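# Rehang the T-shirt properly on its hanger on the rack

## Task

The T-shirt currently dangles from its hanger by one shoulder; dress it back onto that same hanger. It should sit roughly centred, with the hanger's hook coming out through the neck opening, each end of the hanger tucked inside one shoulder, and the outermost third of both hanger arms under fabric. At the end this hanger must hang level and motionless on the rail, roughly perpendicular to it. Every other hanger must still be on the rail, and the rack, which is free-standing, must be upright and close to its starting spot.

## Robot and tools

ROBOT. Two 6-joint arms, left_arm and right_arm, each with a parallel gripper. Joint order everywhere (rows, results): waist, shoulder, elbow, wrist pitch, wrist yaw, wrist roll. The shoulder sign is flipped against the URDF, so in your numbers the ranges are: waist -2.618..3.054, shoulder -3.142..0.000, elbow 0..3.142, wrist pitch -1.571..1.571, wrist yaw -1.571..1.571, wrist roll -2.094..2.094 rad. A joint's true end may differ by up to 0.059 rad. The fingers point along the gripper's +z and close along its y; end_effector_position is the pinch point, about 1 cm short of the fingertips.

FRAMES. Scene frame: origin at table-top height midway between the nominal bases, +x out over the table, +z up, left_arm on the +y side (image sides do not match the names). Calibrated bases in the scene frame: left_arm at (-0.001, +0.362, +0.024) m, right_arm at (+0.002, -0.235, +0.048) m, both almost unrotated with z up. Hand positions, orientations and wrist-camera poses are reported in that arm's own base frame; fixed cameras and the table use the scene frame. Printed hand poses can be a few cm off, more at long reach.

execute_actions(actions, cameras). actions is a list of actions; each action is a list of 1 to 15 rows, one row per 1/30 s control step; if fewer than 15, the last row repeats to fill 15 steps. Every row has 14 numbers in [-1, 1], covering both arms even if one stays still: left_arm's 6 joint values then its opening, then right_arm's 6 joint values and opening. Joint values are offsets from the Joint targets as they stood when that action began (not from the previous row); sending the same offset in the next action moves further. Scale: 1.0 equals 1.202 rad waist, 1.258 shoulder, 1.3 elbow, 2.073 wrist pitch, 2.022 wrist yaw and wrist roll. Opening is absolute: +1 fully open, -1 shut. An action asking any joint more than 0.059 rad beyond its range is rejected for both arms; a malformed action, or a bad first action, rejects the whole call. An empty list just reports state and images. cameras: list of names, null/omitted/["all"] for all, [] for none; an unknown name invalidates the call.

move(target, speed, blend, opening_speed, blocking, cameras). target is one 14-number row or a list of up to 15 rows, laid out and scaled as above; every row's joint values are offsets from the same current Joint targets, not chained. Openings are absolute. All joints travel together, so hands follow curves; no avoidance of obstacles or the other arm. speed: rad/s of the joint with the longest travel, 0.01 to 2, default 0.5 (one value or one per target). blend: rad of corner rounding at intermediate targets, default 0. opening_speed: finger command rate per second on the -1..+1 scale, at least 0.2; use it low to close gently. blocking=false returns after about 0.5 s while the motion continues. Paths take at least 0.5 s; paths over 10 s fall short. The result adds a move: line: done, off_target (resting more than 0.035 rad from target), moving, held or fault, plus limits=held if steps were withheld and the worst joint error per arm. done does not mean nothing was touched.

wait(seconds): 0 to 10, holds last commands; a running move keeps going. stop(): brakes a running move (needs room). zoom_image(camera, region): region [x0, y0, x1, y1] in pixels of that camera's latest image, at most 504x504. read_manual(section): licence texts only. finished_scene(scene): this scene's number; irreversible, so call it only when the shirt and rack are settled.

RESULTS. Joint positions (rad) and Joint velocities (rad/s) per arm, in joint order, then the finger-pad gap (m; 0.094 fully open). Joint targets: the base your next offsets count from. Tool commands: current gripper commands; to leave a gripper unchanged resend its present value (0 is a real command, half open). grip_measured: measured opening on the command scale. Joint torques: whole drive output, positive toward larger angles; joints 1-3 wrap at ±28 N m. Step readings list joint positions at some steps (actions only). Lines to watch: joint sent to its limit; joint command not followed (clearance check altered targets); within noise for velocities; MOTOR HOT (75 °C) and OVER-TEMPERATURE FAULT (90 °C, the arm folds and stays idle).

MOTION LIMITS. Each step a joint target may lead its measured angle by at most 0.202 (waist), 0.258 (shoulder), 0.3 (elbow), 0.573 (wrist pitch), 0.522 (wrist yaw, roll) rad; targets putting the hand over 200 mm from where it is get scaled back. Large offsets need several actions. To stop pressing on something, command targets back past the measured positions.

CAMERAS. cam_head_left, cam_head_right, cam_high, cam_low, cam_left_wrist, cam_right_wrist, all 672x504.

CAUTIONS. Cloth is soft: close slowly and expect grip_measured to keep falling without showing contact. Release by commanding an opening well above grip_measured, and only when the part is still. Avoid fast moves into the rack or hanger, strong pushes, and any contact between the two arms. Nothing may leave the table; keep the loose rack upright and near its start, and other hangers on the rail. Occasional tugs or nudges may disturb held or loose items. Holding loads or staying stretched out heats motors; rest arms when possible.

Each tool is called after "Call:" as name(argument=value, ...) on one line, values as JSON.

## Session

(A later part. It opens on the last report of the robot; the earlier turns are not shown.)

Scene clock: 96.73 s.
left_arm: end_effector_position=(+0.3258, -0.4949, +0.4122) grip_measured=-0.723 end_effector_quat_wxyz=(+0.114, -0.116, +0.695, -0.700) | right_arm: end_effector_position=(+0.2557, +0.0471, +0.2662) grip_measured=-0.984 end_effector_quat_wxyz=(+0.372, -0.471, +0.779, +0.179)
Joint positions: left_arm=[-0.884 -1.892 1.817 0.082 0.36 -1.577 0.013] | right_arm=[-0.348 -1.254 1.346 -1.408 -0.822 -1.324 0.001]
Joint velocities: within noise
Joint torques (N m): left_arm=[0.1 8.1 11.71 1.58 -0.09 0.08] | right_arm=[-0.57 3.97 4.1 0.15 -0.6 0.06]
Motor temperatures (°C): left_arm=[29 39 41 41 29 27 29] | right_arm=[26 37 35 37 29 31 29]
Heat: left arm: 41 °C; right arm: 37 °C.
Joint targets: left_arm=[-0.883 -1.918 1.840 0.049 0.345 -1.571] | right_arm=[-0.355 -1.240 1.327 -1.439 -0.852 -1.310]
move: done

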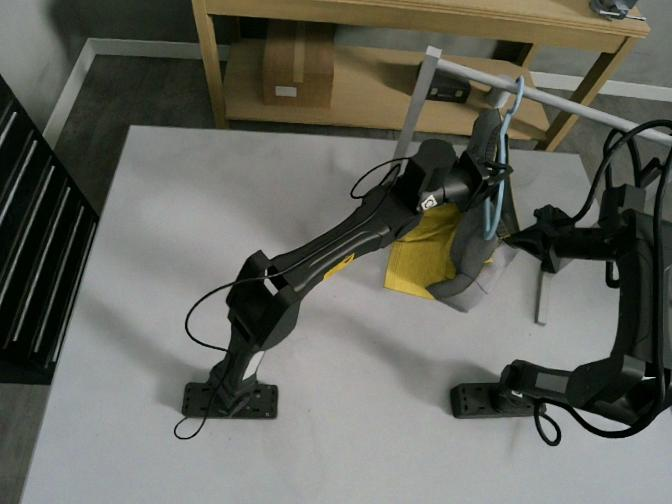

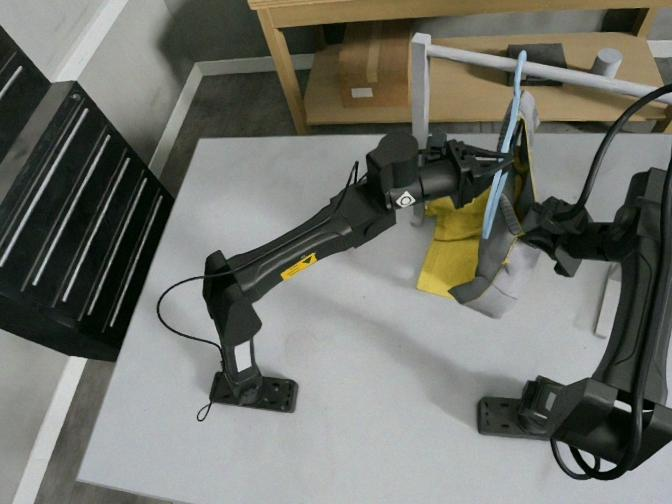

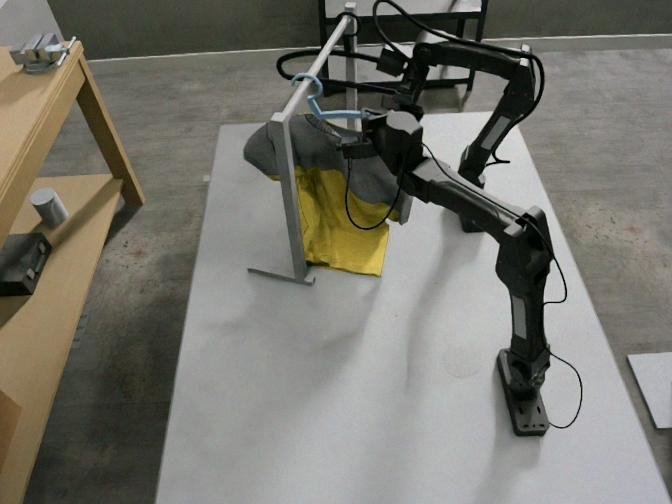

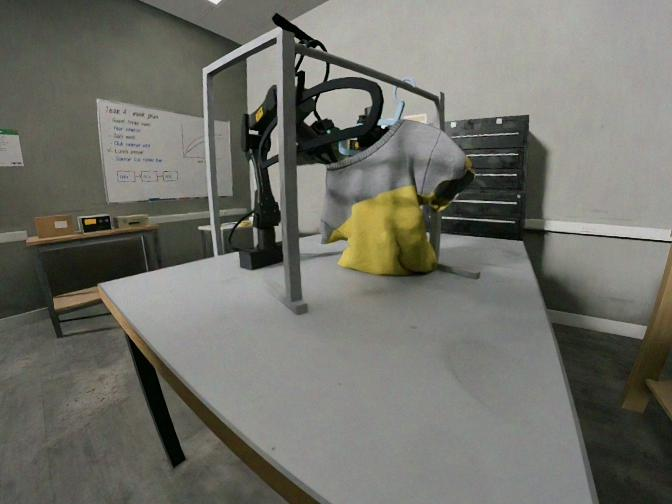

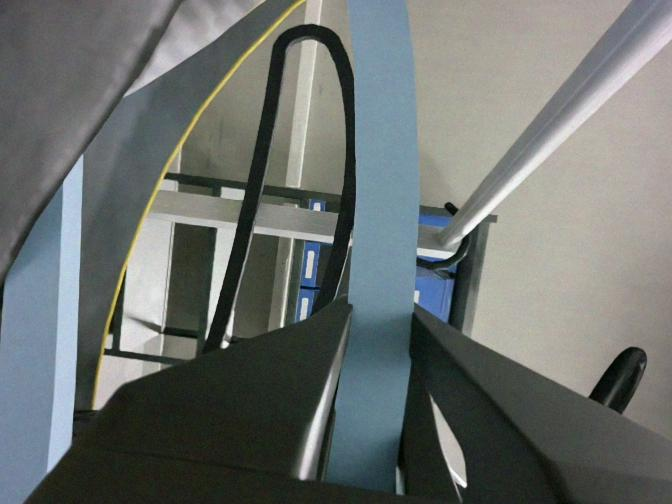

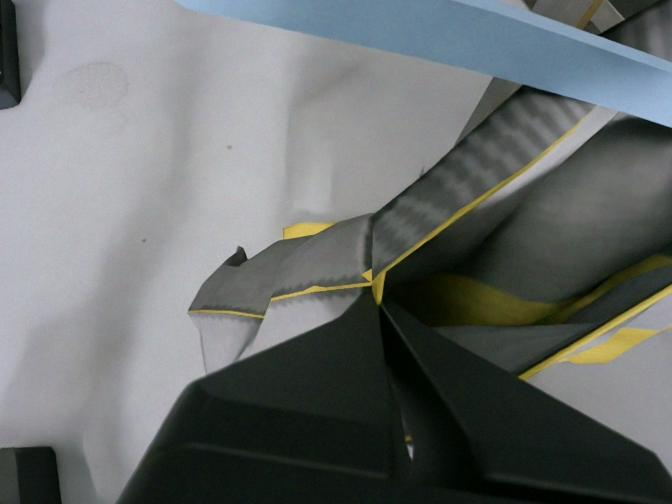

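Call:
move(target=[0,0,0,0,0,0,-0.88,0.0458,0.183,-0.0246,-0.0053,-0.0025,0.148,-1], speed=0.4)

Scene clock: 98.77 s.
left_arm: end_effector_position=(+0.3231, -0.4964, +0.4122) grip_measured=-0.723 end_effector_quat_wxyz=(+0.109, -0.114, +0.696, -0.701) | right_arm: end_effector_position=(+0.2149, +0.0698, +0.2979) grip_measured=-0.984 end_effector_quat_wxyz=(+0.400, -0.397, +0.806, +0.181)
Joint positions: left_arm=[-0.887 -1.892 1.817 0.082 0.366 -1.581 0.013] | right_arm=[-0.307 -1.024 1.31 -1.409 -0.822 -1.025 0.001]
Joint velocities: within noise
Joint torques (N m): left_arm=[0.35 8.09 11.6 1.52 -0.21 0.04] | right_arm=[0.54 1.8 4.15 0.29 -0.63 0.08]
Motor temperatures (°C): left_arm=[29 39 41 41 29 27 29] | right_arm=[26 36 35 37 29 31 29]
Heat: left arm: 41 °C; right arm: 37 °C.
Joint targets: left_arm=[-0.882 -1.918 1.840 0.049 0.345 -1.571] | right_arm=[-0.300 -1.010 1.295 -1.450 -0.857 -1.010]
move: off_target (right_arm); right_arm: the wrist pitch is farthest, 0.041 rad from its target

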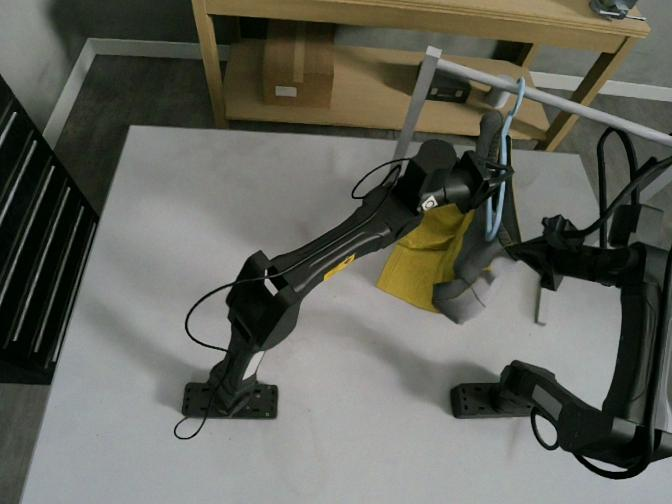

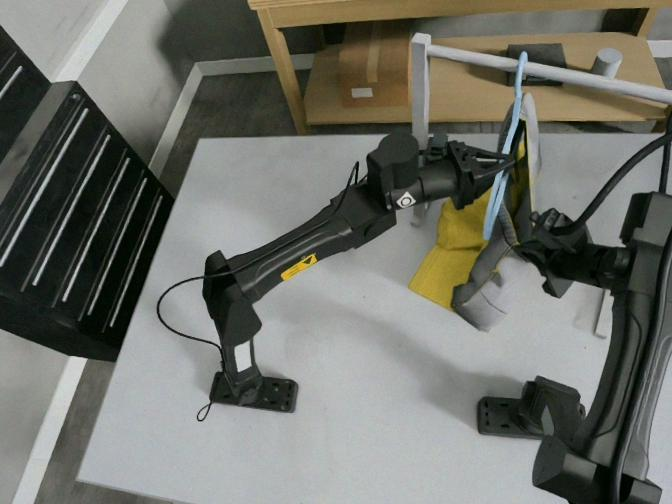

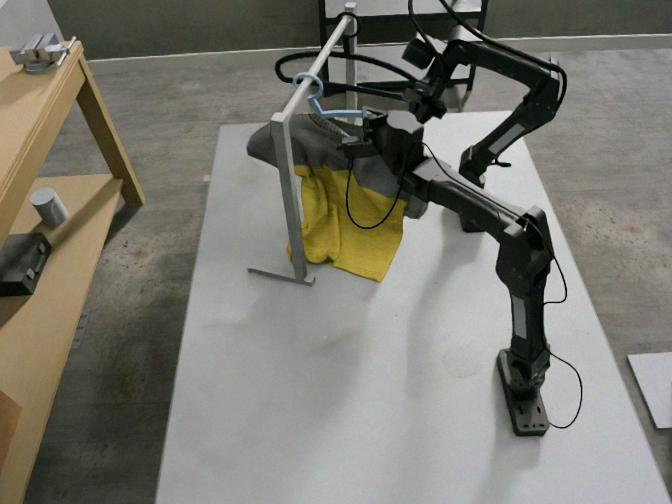

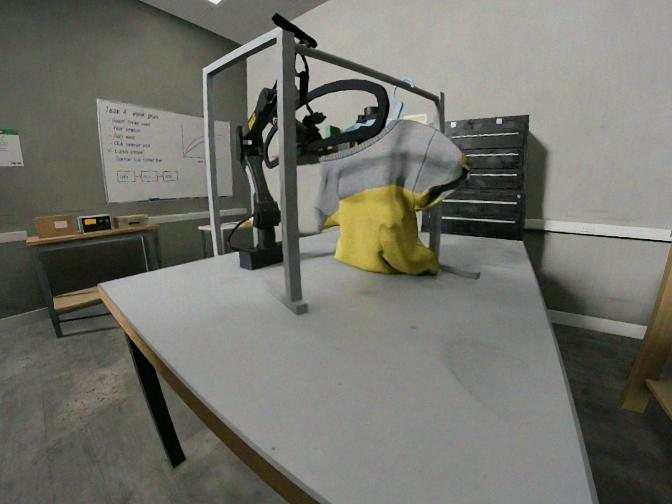

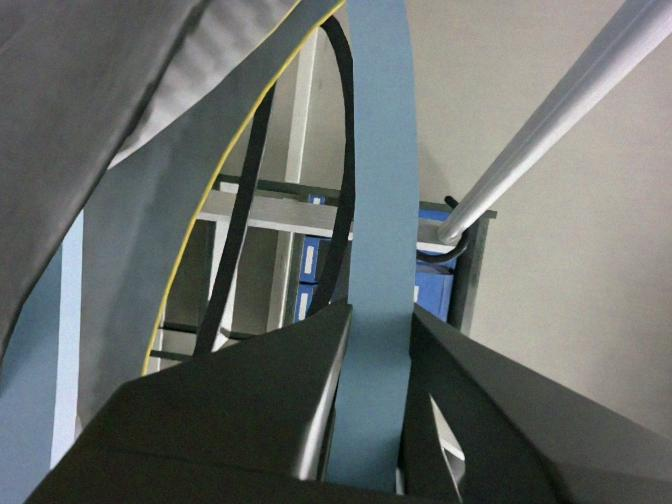

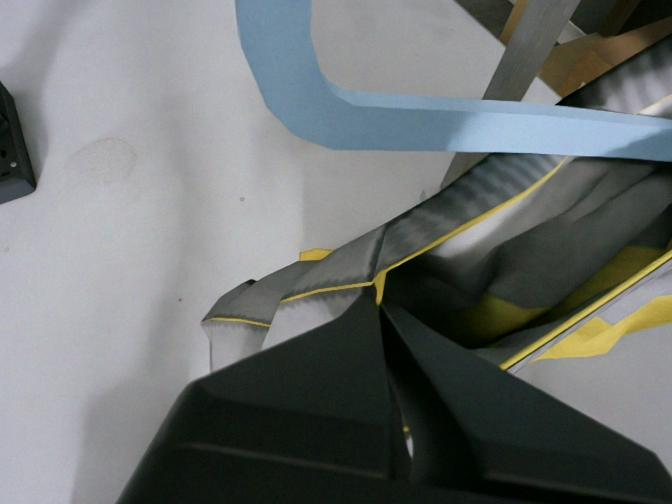

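Call:
move(target=[[0,0,0,0,0,0,-0.88,0.0582,0.0159,0.0846,-0.0169,0.0059,0.0643,-1],[0,0,0,0,0,0,-0.88,0.2429,0.0461,0.1423,0.0362,0.0687,0.2028,-1]], speed=0.35, blend=0.05)

Scene clock: 102.20 s.
left_arm: end_effector_position=(+0.3191, -0.4980, +0.4139) grip_measured=-0.723 end_effector_quat_wxyz=(+0.099, -0.112, +0.695, -0.703) | right_arm: end_effector_position=(+0.1951, +0.1085, +0.3337) grip_measured=-0.984 end_effector_quat_wxyz=(+0.385, -0.359, +0.825, +0.206)
Joint positions: left_arm=[-0.891 -1.892 1.82 0.082 0.38 -1.594 0.013] | right_arm=[-0.022 -0.979 1.437 -1.377 -0.677 -0.606 0.001]
Joint velocities: within noise
Joint torques (N m): left_arm=[0.59 8.21 11.17 1.58 -0.35 0.18] | right_arm=[0.99 2.18 8.08 0.9 -0.59 0.07]
Motor temperatures (°C): left_arm=[29 39 41 41 29 27 29] | right_arm=[26 36 35 36 29 31 29]
Heat: left arm: 41 °C; right arm: 36 °C.
Joint targets: left_arm=[-0.883 -1.918 1.840 0.049 0.345 -1.571] | right_arm=[-0.008 -0.952 1.480 -1.375 -0.718 -0.600]
move: off_target (right_arm); right_arm: the elbow is farthest, 0.043 rad from its target

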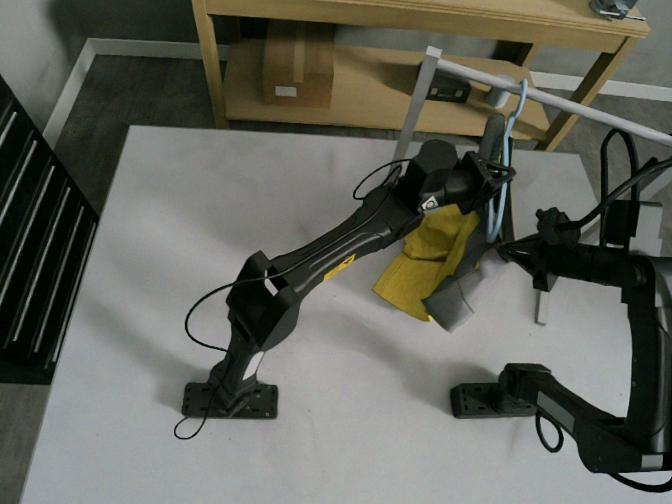

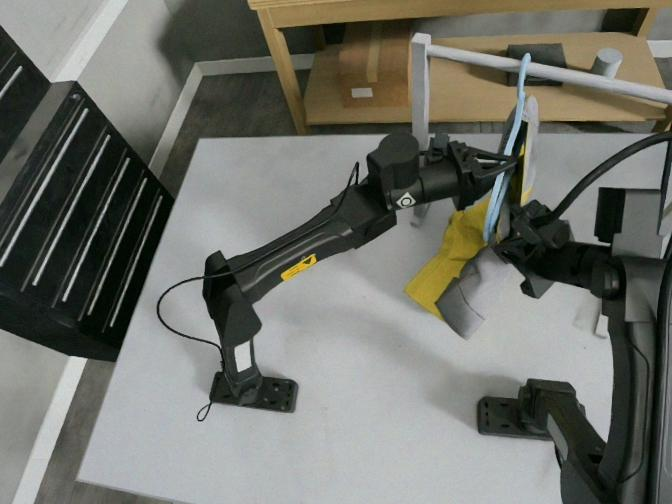

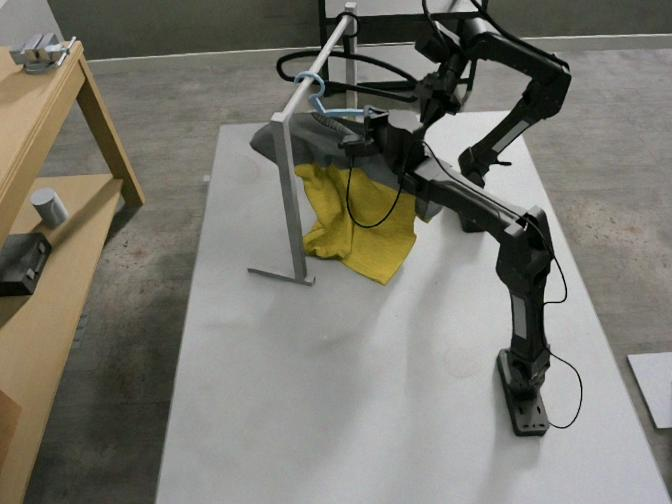

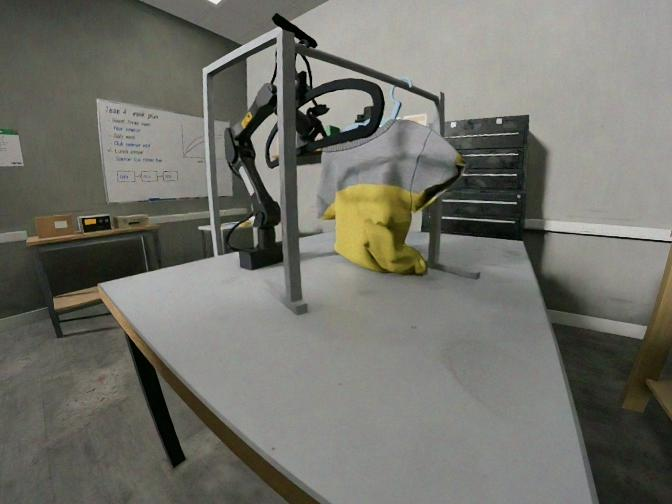

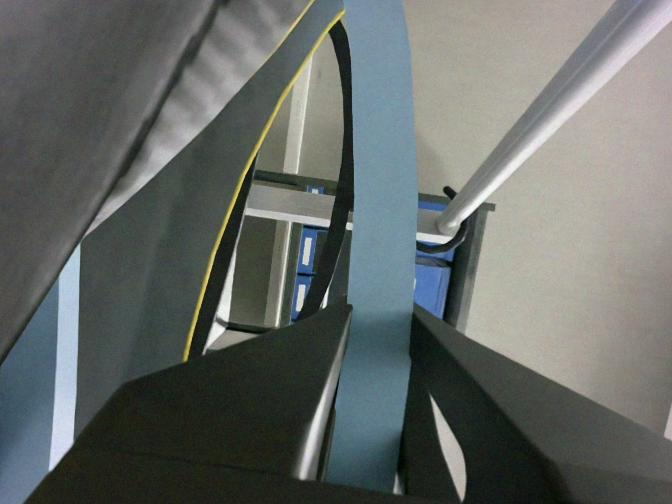

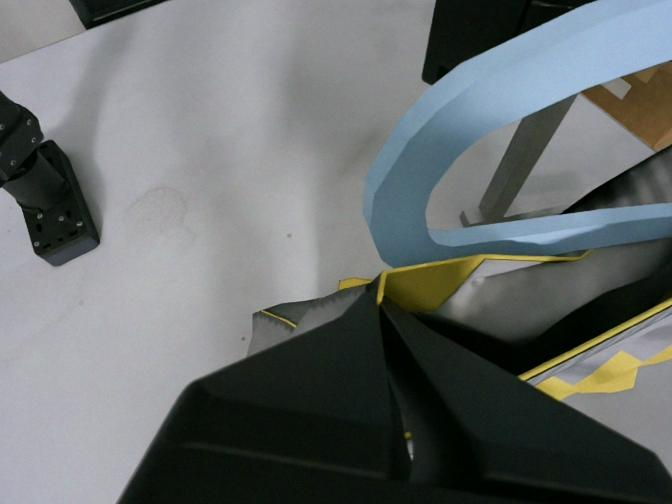

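Call:
move(target=[[0,0,0,0,0,0,-0.88,0.173,0.0151,0.0669,0.0386,0.0643,0.0821,-1],[0,0,0,0,0,0,-0.88,0.1897,-0.1129,0.2754,-0.0169,0.0722,0.0905,-1]], speed=0.35, blend=0.04)

Scene clock: 107.23 s.
left_arm: end_effector_position=(+0.3151, -0.4991, +0.4190) grip_measured=-0.723 end_effector_quat_wxyz=(+0.085, -0.114, +0.691, -0.709) | right_arm: end_effector_position=(+0.1995, +0.1294, +0.3961) grip_measured=-0.984 end_effector_quat_wxyz=(+0.401, -0.366, +0.819, +0.185)
Joint positions: left_arm=[-0.893 -1.892 1.831 0.082 0.394 -1.623 0.013] | right_arm=[0.202 -1.111 1.776 -1.434 -0.501 -0.422 0.001]
Joint velocities: within noise
Joint torques (N m): left_arm=[0.98 8.12 10.22 1.5 -0.49 0.55] | right_arm=[1.35 1.68 8.9 1.26 -0.85 0.05]
Motor temperatures (°C): left_arm=[29 39 41 41 29 27 29] | right_arm=[26 36 35 37 30 31 29]
Heat: left arm: 41 °C; right arm: 37 °C.
Joint targets: left_arm=[-0.883 -1.918 1.840 0.049 0.345 -1.571] | right_arm=[0.220 -1.094 1.838 -1.410 -0.572 -0.417]
move: off_target (left_arm, right_arm); left_arm: the wrist roll is farthest, 0.052 rad from its target; right_arm: the wrist yaw is farthest, 0.071 rad from its target

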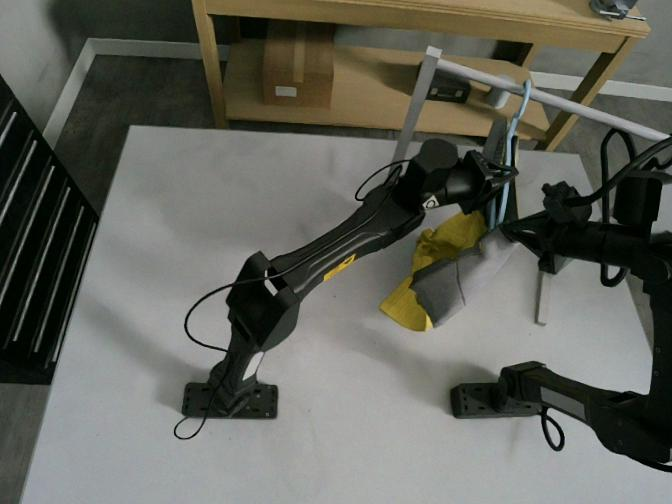

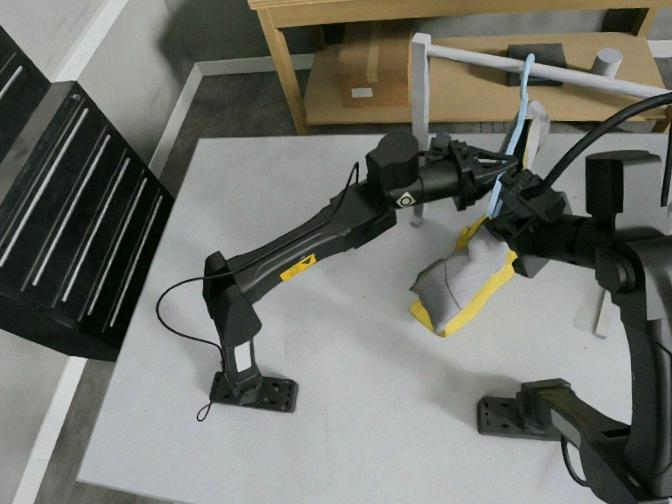

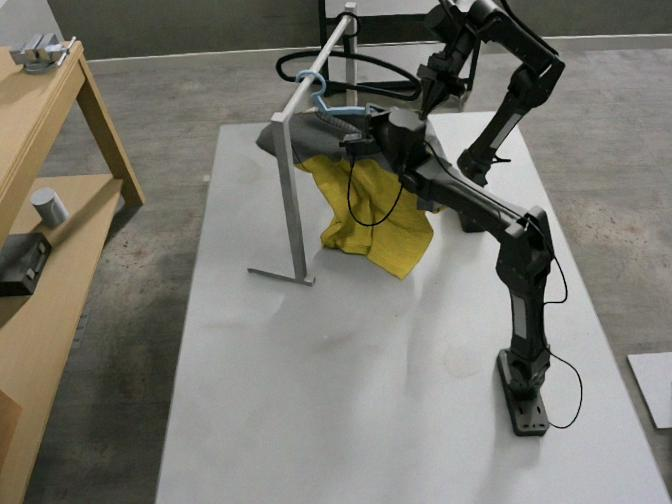

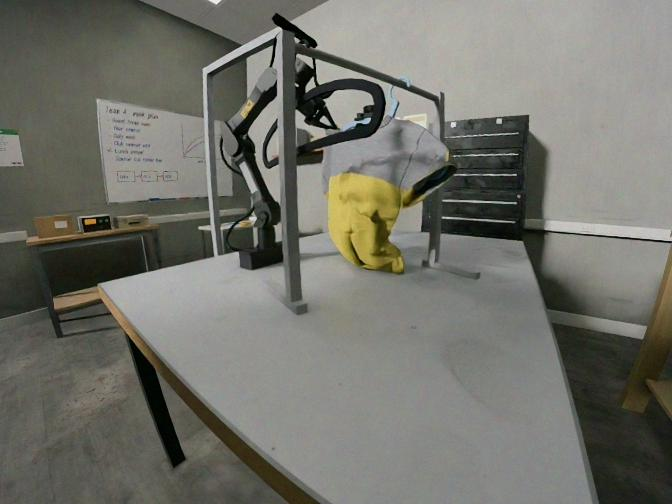

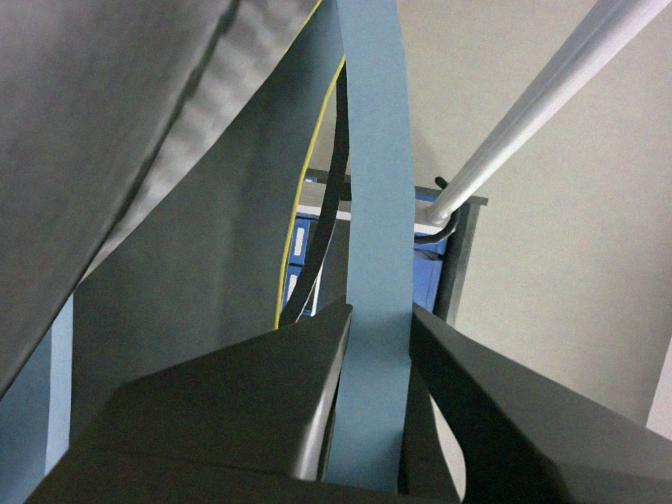

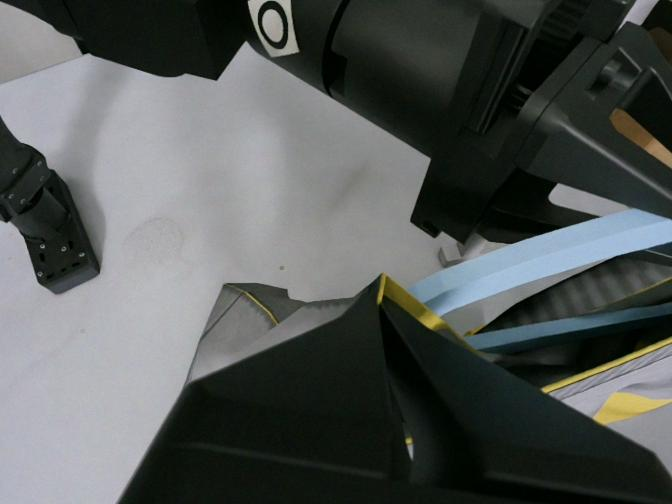

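Call:
zoom_image(camera="cam_right_wrist", region=[340, 200, 672, 449])

Call:
zoom_image(camera="cam_head_right", region=[440, 130, 620, 265])

Scaled by 1.518 from the camera's 672x504 image, which has a finer 960x720 frame.

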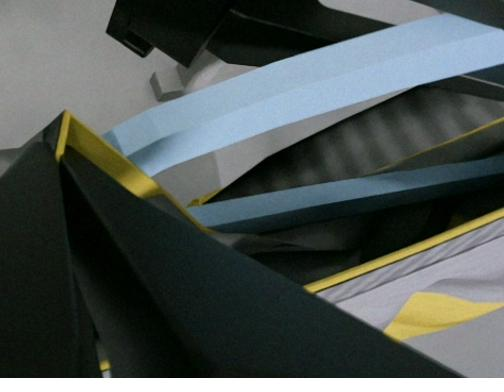

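Scaled by 2.800 from the camera's 672x504 image, which has a finer 960x720 frame.

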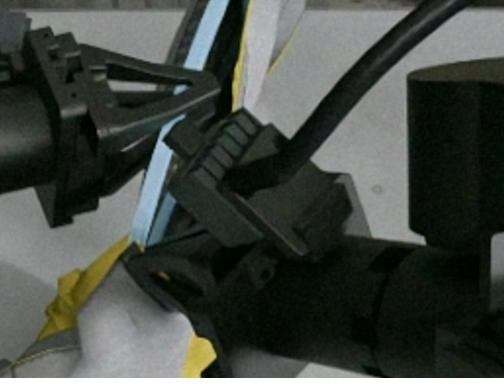

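Call:
move(target=[[0,0,0,0,0,0,-0.88,-0.025,0.1701,-0.2946,0.0844,-0.0218,-0.0138,-1],[0,0,0,0,0,0,-0.88,0.2329,0.2035,-0.41,0.1833,0.095,0.0935,-1]], speed=0.4, blend=0.05)

Scene clock: 112.07 s.
left_arm: end_effector_position=(+0.3141, -0.4994, +0.4187) grip_measured=-0.723 end_effector_quat_wxyz=(+0.083, -0.112, +0.692, -0.708) | right_arm: end_effector_position=(+0.1821, +0.1574, +0.3373) grip_measured=-0.984 end_effector_quat_wxyz=(+0.425, -0.373, +0.802, +0.193)
Joint positions: left_arm=[-0.893 -1.892 1.831 0.08 0.4 -1.621 0.013] | right_arm=[0.478 -0.858 1.312 -1.09 -0.314 -0.233 0.001]
Joint velocities: within noise
Joint torques (N m): left_arm=[1.06 8.06 10.26 1.57 -0.58 0.52] | right_arm=[1.66 0.95 4.74 1.71 -0.7 0.07]
Motor temperatures (°C): left_arm=[29 39 41 41 29 27 29] | right_arm=[26 35 35 37 30 31 29]
Heat: left arm: 41 °C; right arm: 37 °C.
Joint targets: left_arm=[-0.883 -1.918 1.840 0.049 0.345 -1.571] | right_arm=[0.500 -0.838 1.305 -1.030 -0.380 -0.228]
move: off_target (left_arm, right_arm); left_arm: the wrist yaw is farthest, 0.055 rad from its target; right_arm: the wrist yaw is farthest, 0.066 rad from its target

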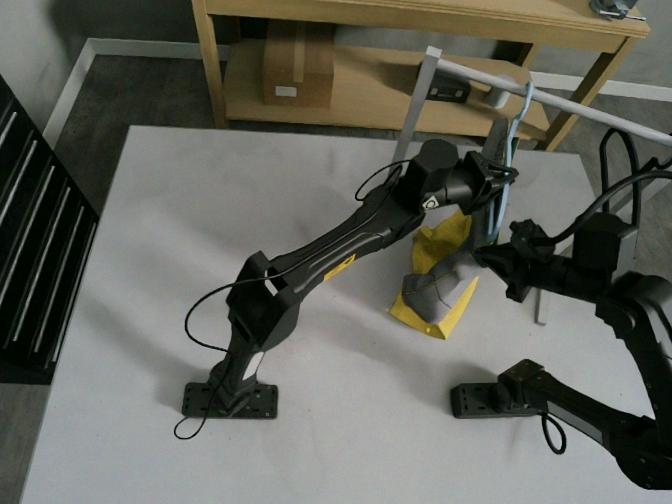

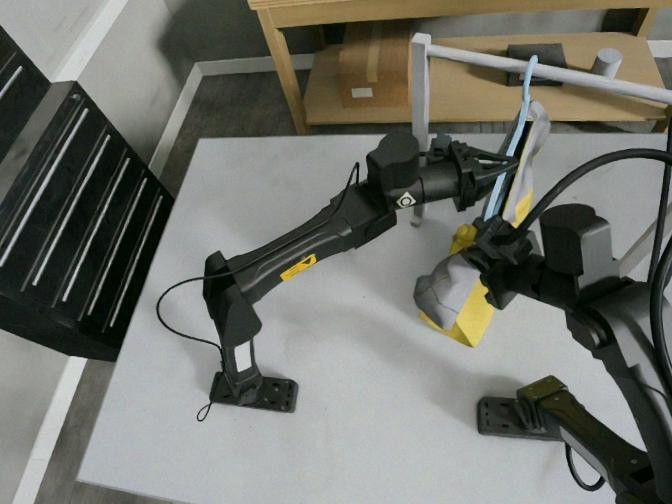

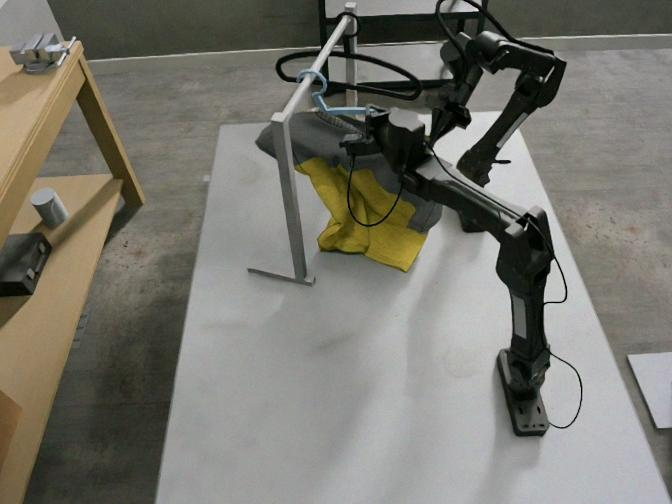

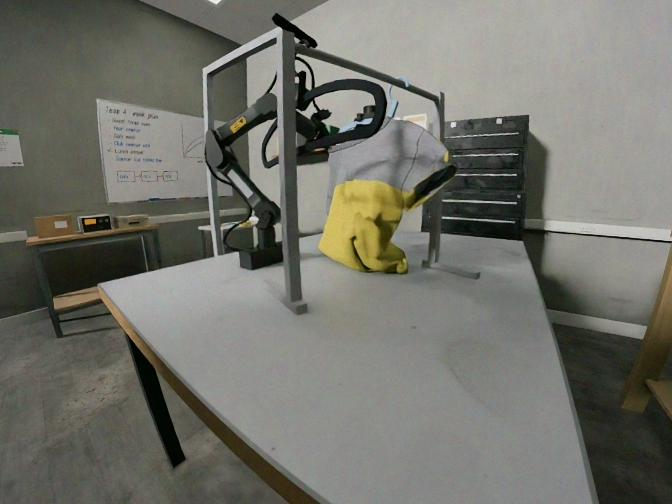

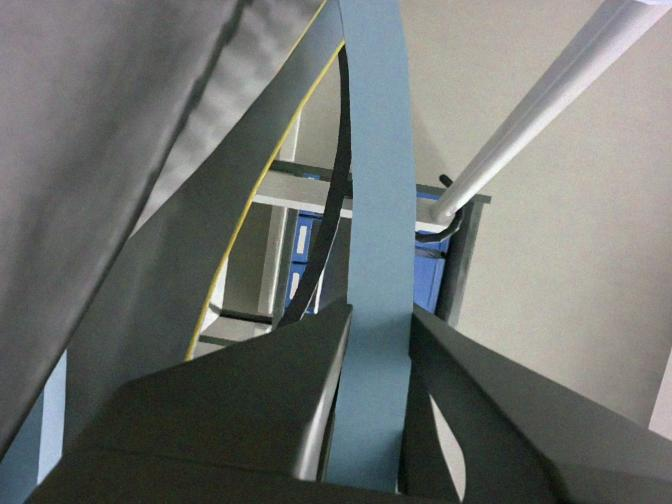

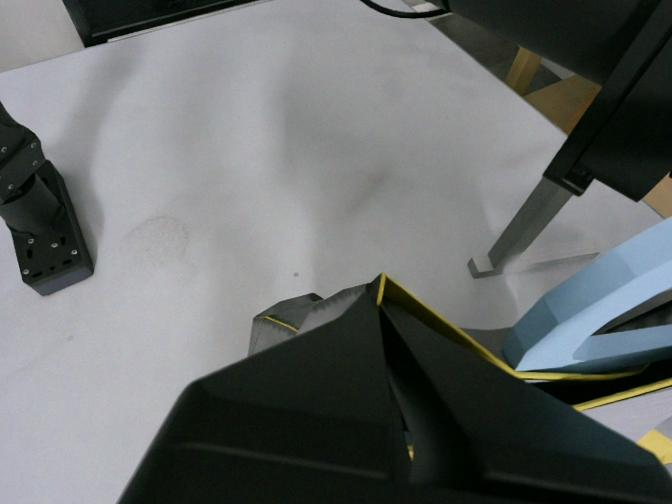

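Call:
move(target=[[0,0,0,0,0,0,-0.88,0.0516,-0.0851,0.2115,-0.0699,0.0223,0.0188,-1],[0,0,0,0,0,0,-0.88,-0.0067,-0.2003,0.4346,-0.1447,-0.0059,-0.003,-1]], speed=0.4, blend=0.05)

Scene clock: 115.80 s.
left_arm: end_effector_position=(+0.3140, -0.4993, +0.4199) grip_measured=-0.723 end_effector_quat_wxyz=(+0.080, -0.115, +0.690, -0.710) | right_arm: end_effector_position=(+0.1851, +0.1552, +0.4041) grip_measured=-0.984 end_effector_quat_wxyz=(+0.401, -0.367, +0.820, +0.182)
Joint positions: left_arm=[-0.893 -1.892 1.834 0.08 0.4 -1.634 0.013] | right_arm=[0.487 -1.105 1.804 -1.391 -0.282 -0.221 0.001]
Joint velocities: within noise
Joint torques (N m): left_arm=[0.96 8.09 9.89 1.58 -0.57 0.64] | right_arm=[0.36 1.35 9.16 1.68 -1.16 -0.14]
Motor temperatures (°C): left_arm=[29 39 40 41 29 27 29] | right_arm=[26 35 35 38 30 31 29]
Heat: left arm: 41 °C; right arm: 38 °C.
Joint targets: left_arm=[-0.883 -1.918 1.840 0.049 0.345 -1.571] | right_arm=[0.492 -1.090 1.870 -1.330 -0.392 -0.234]
move: off_target (left_arm, right_arm); left_arm: the wrist roll is farthest, 0.063 rad from its target; right_arm: the wrist yaw is farthest, 0.110 rad from its target

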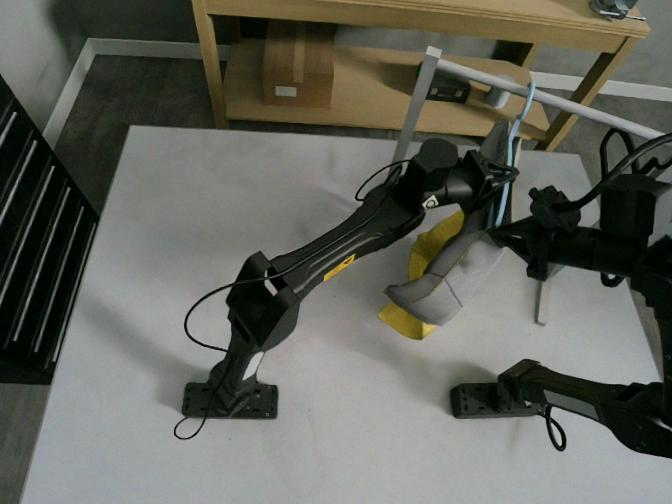

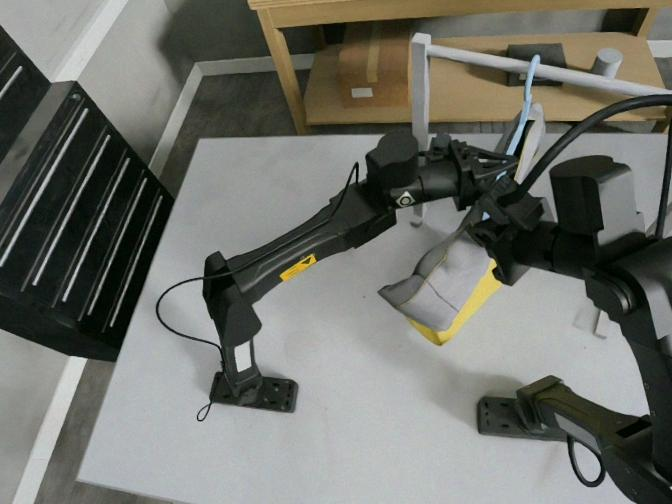

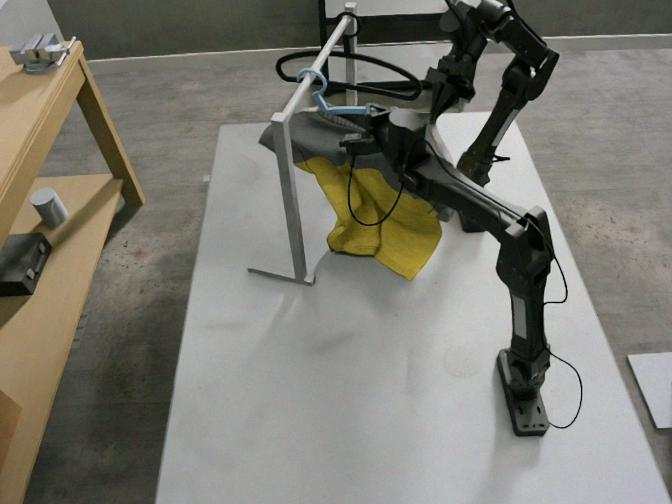

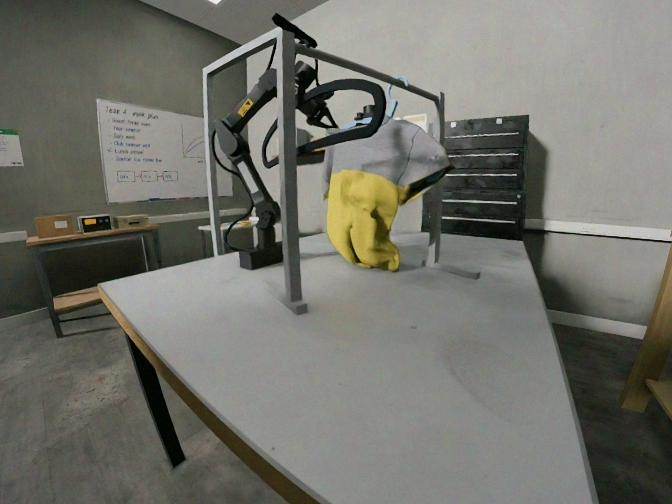

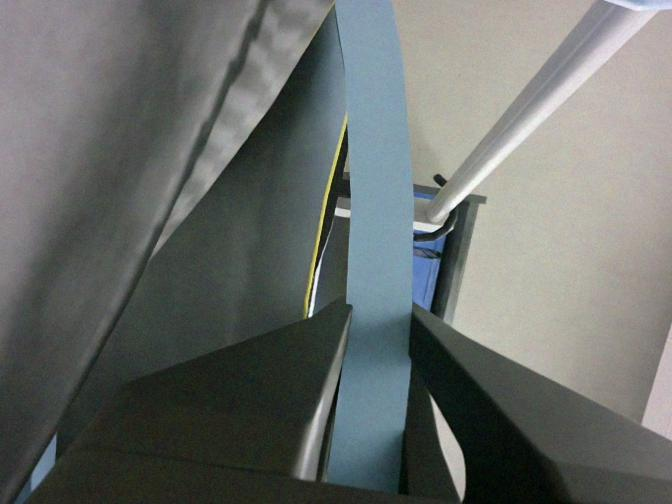

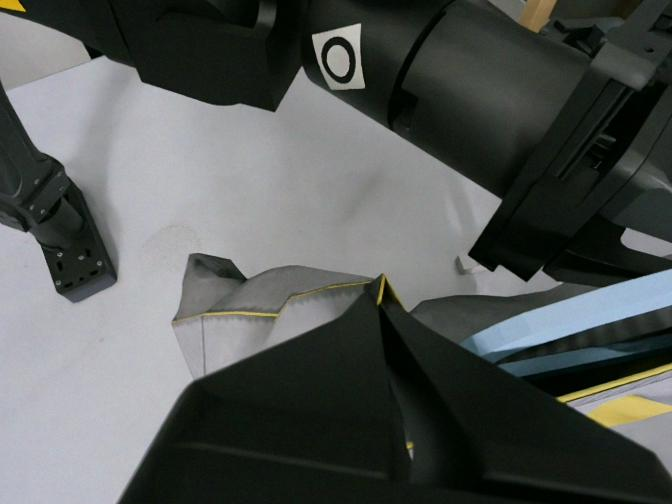

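Call:
zoom_image(camera="cam_right_wrist", region=[340, 230, 672, 479])

Call:
zoom_image(camera="cam_head_left", region=[380, 100, 580, 350])

Call:
zoom_image(camera="cam_head_right", region=[370, 130, 570, 350])

Scaled by 1.518 from the camera's 672x504 image, which has a finer 960x720 frame.

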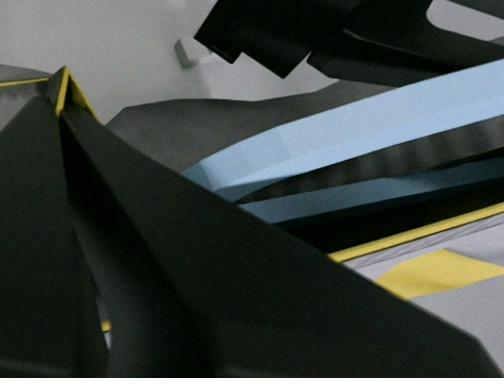

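Scaled by 2.016 from the camera's 672x504 image, which has a finer 960x720 frame.

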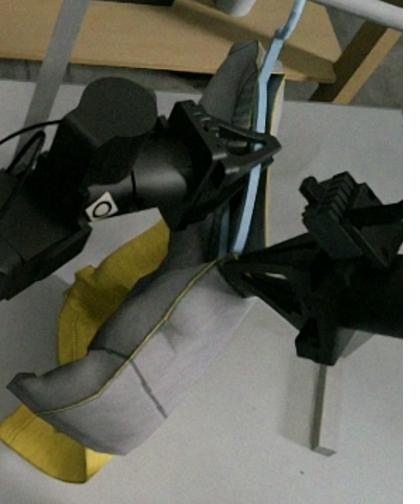

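Scaled by 2.291 from the camera's 672x504 image, which has a finer 960x720 frame.

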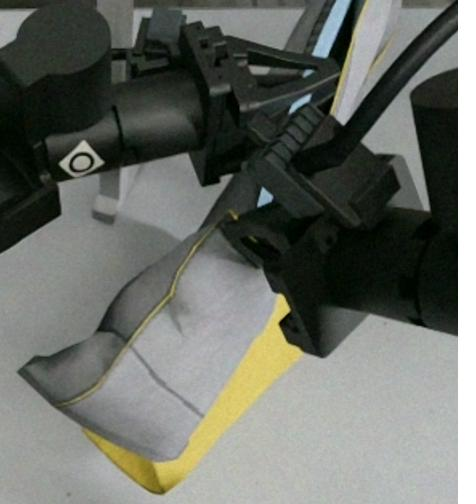

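Call:
move(target=[[0,0,0,0,0,0,-0.88,-0.2097,-0.0835,0.0577,-0.0048,-0.1029,-0.0895,-1],[0,0,0,0,0,0,-0.88,-0.3386,-0.1868,0.1346,-0.0338,-0.1523,-0.1513,-1]], speed=0.4, blend=0.05)

Scene clock: 118.73 s.
left_arm: end_effector_position=(+0.3348, -0.4892, +0.4258) grip_measured=-0.723 end_effector_quat_wxyz=(+0.117, -0.140, +0.679, -0.711) | right_arm: end_effector_position=(+0.2393, +0.1361, +0.4155) grip_measured=-0.984 end_effector_quat_wxyz=(+0.392, -0.381, +0.805, +0.230)
Joint positions: left_arm=[-0.875 -1.892 1.838 0.096 0.328 -1.624 0.013] | right_arm=[0.101 -1.325 1.987 -1.506 -0.668 -0.52 0.001]
Joint velocities: within noise
Joint torques (N m): left_arm=[-0.58 7.97 9.66 1.45 0.11 0.53] | right_arm=[-1.24 2.02 8.53 1.9 -0.5 -0.2]
Motor temperatures (°C): left_arm=[29 39 40 41 29 27 29] | right_arm=[26 35 35 39 30 31 29]
Heat: left arm: 41 °C; right arm: 39 °C.
Joint targets: left_arm=[-0.882 -1.918 1.840 0.049 0.345 -1.571] | right_arm=[0.085 -1.325 2.045 -1.400 -0.700 -0.540]
move: off_target (left_arm, right_arm); left_arm: the wrist roll is farthest, 0.053 rad from its target; right_arm: the wrist pitch is farthest, 0.106 rad from its target

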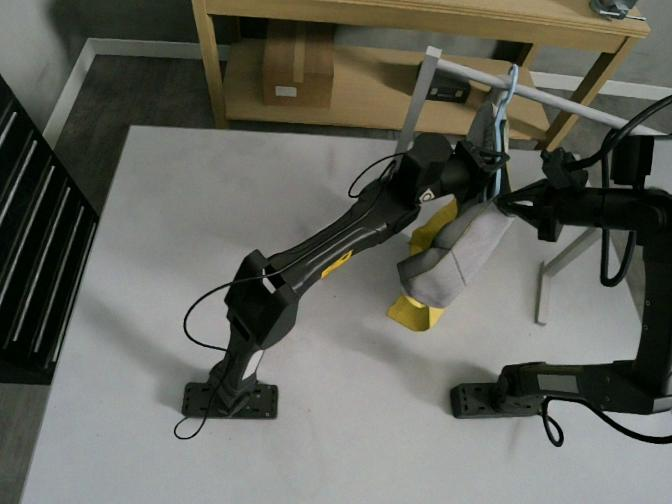

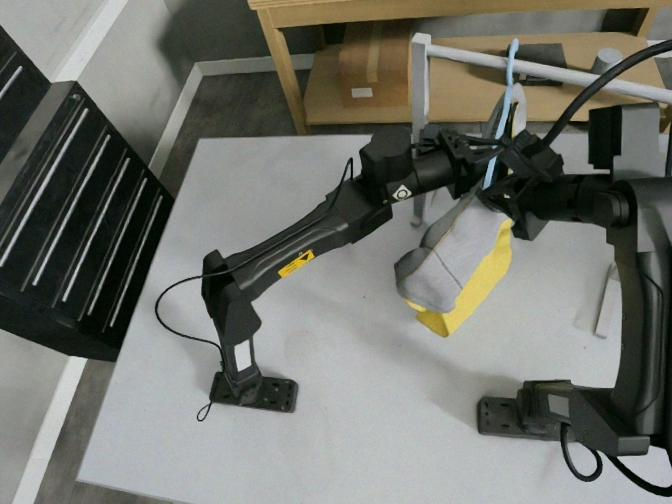

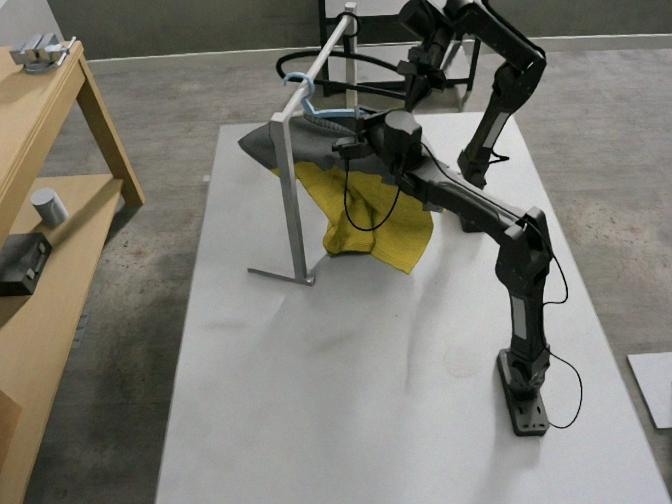

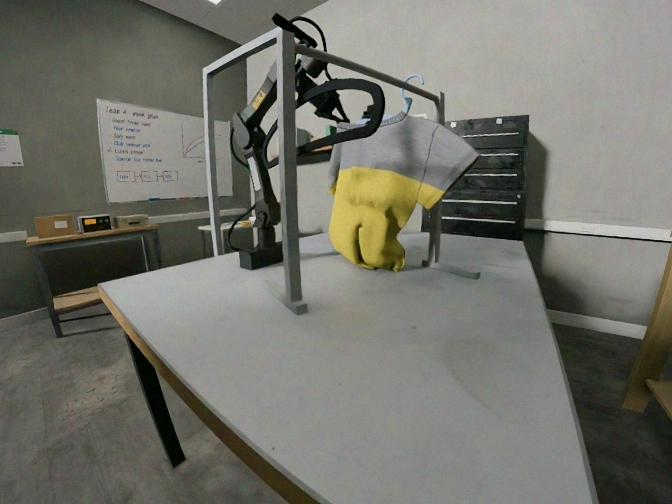

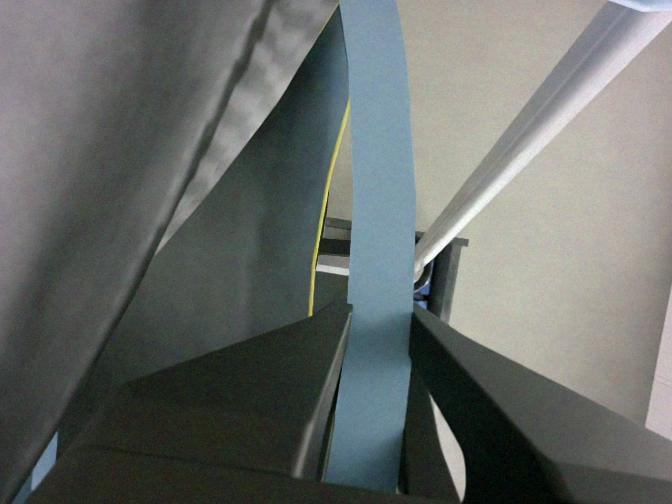

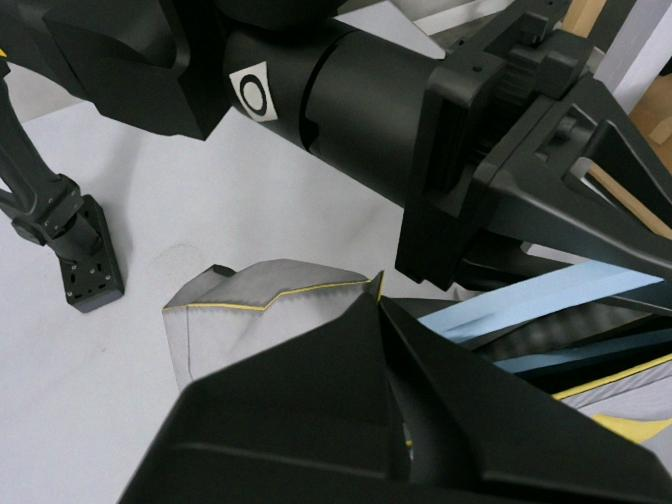

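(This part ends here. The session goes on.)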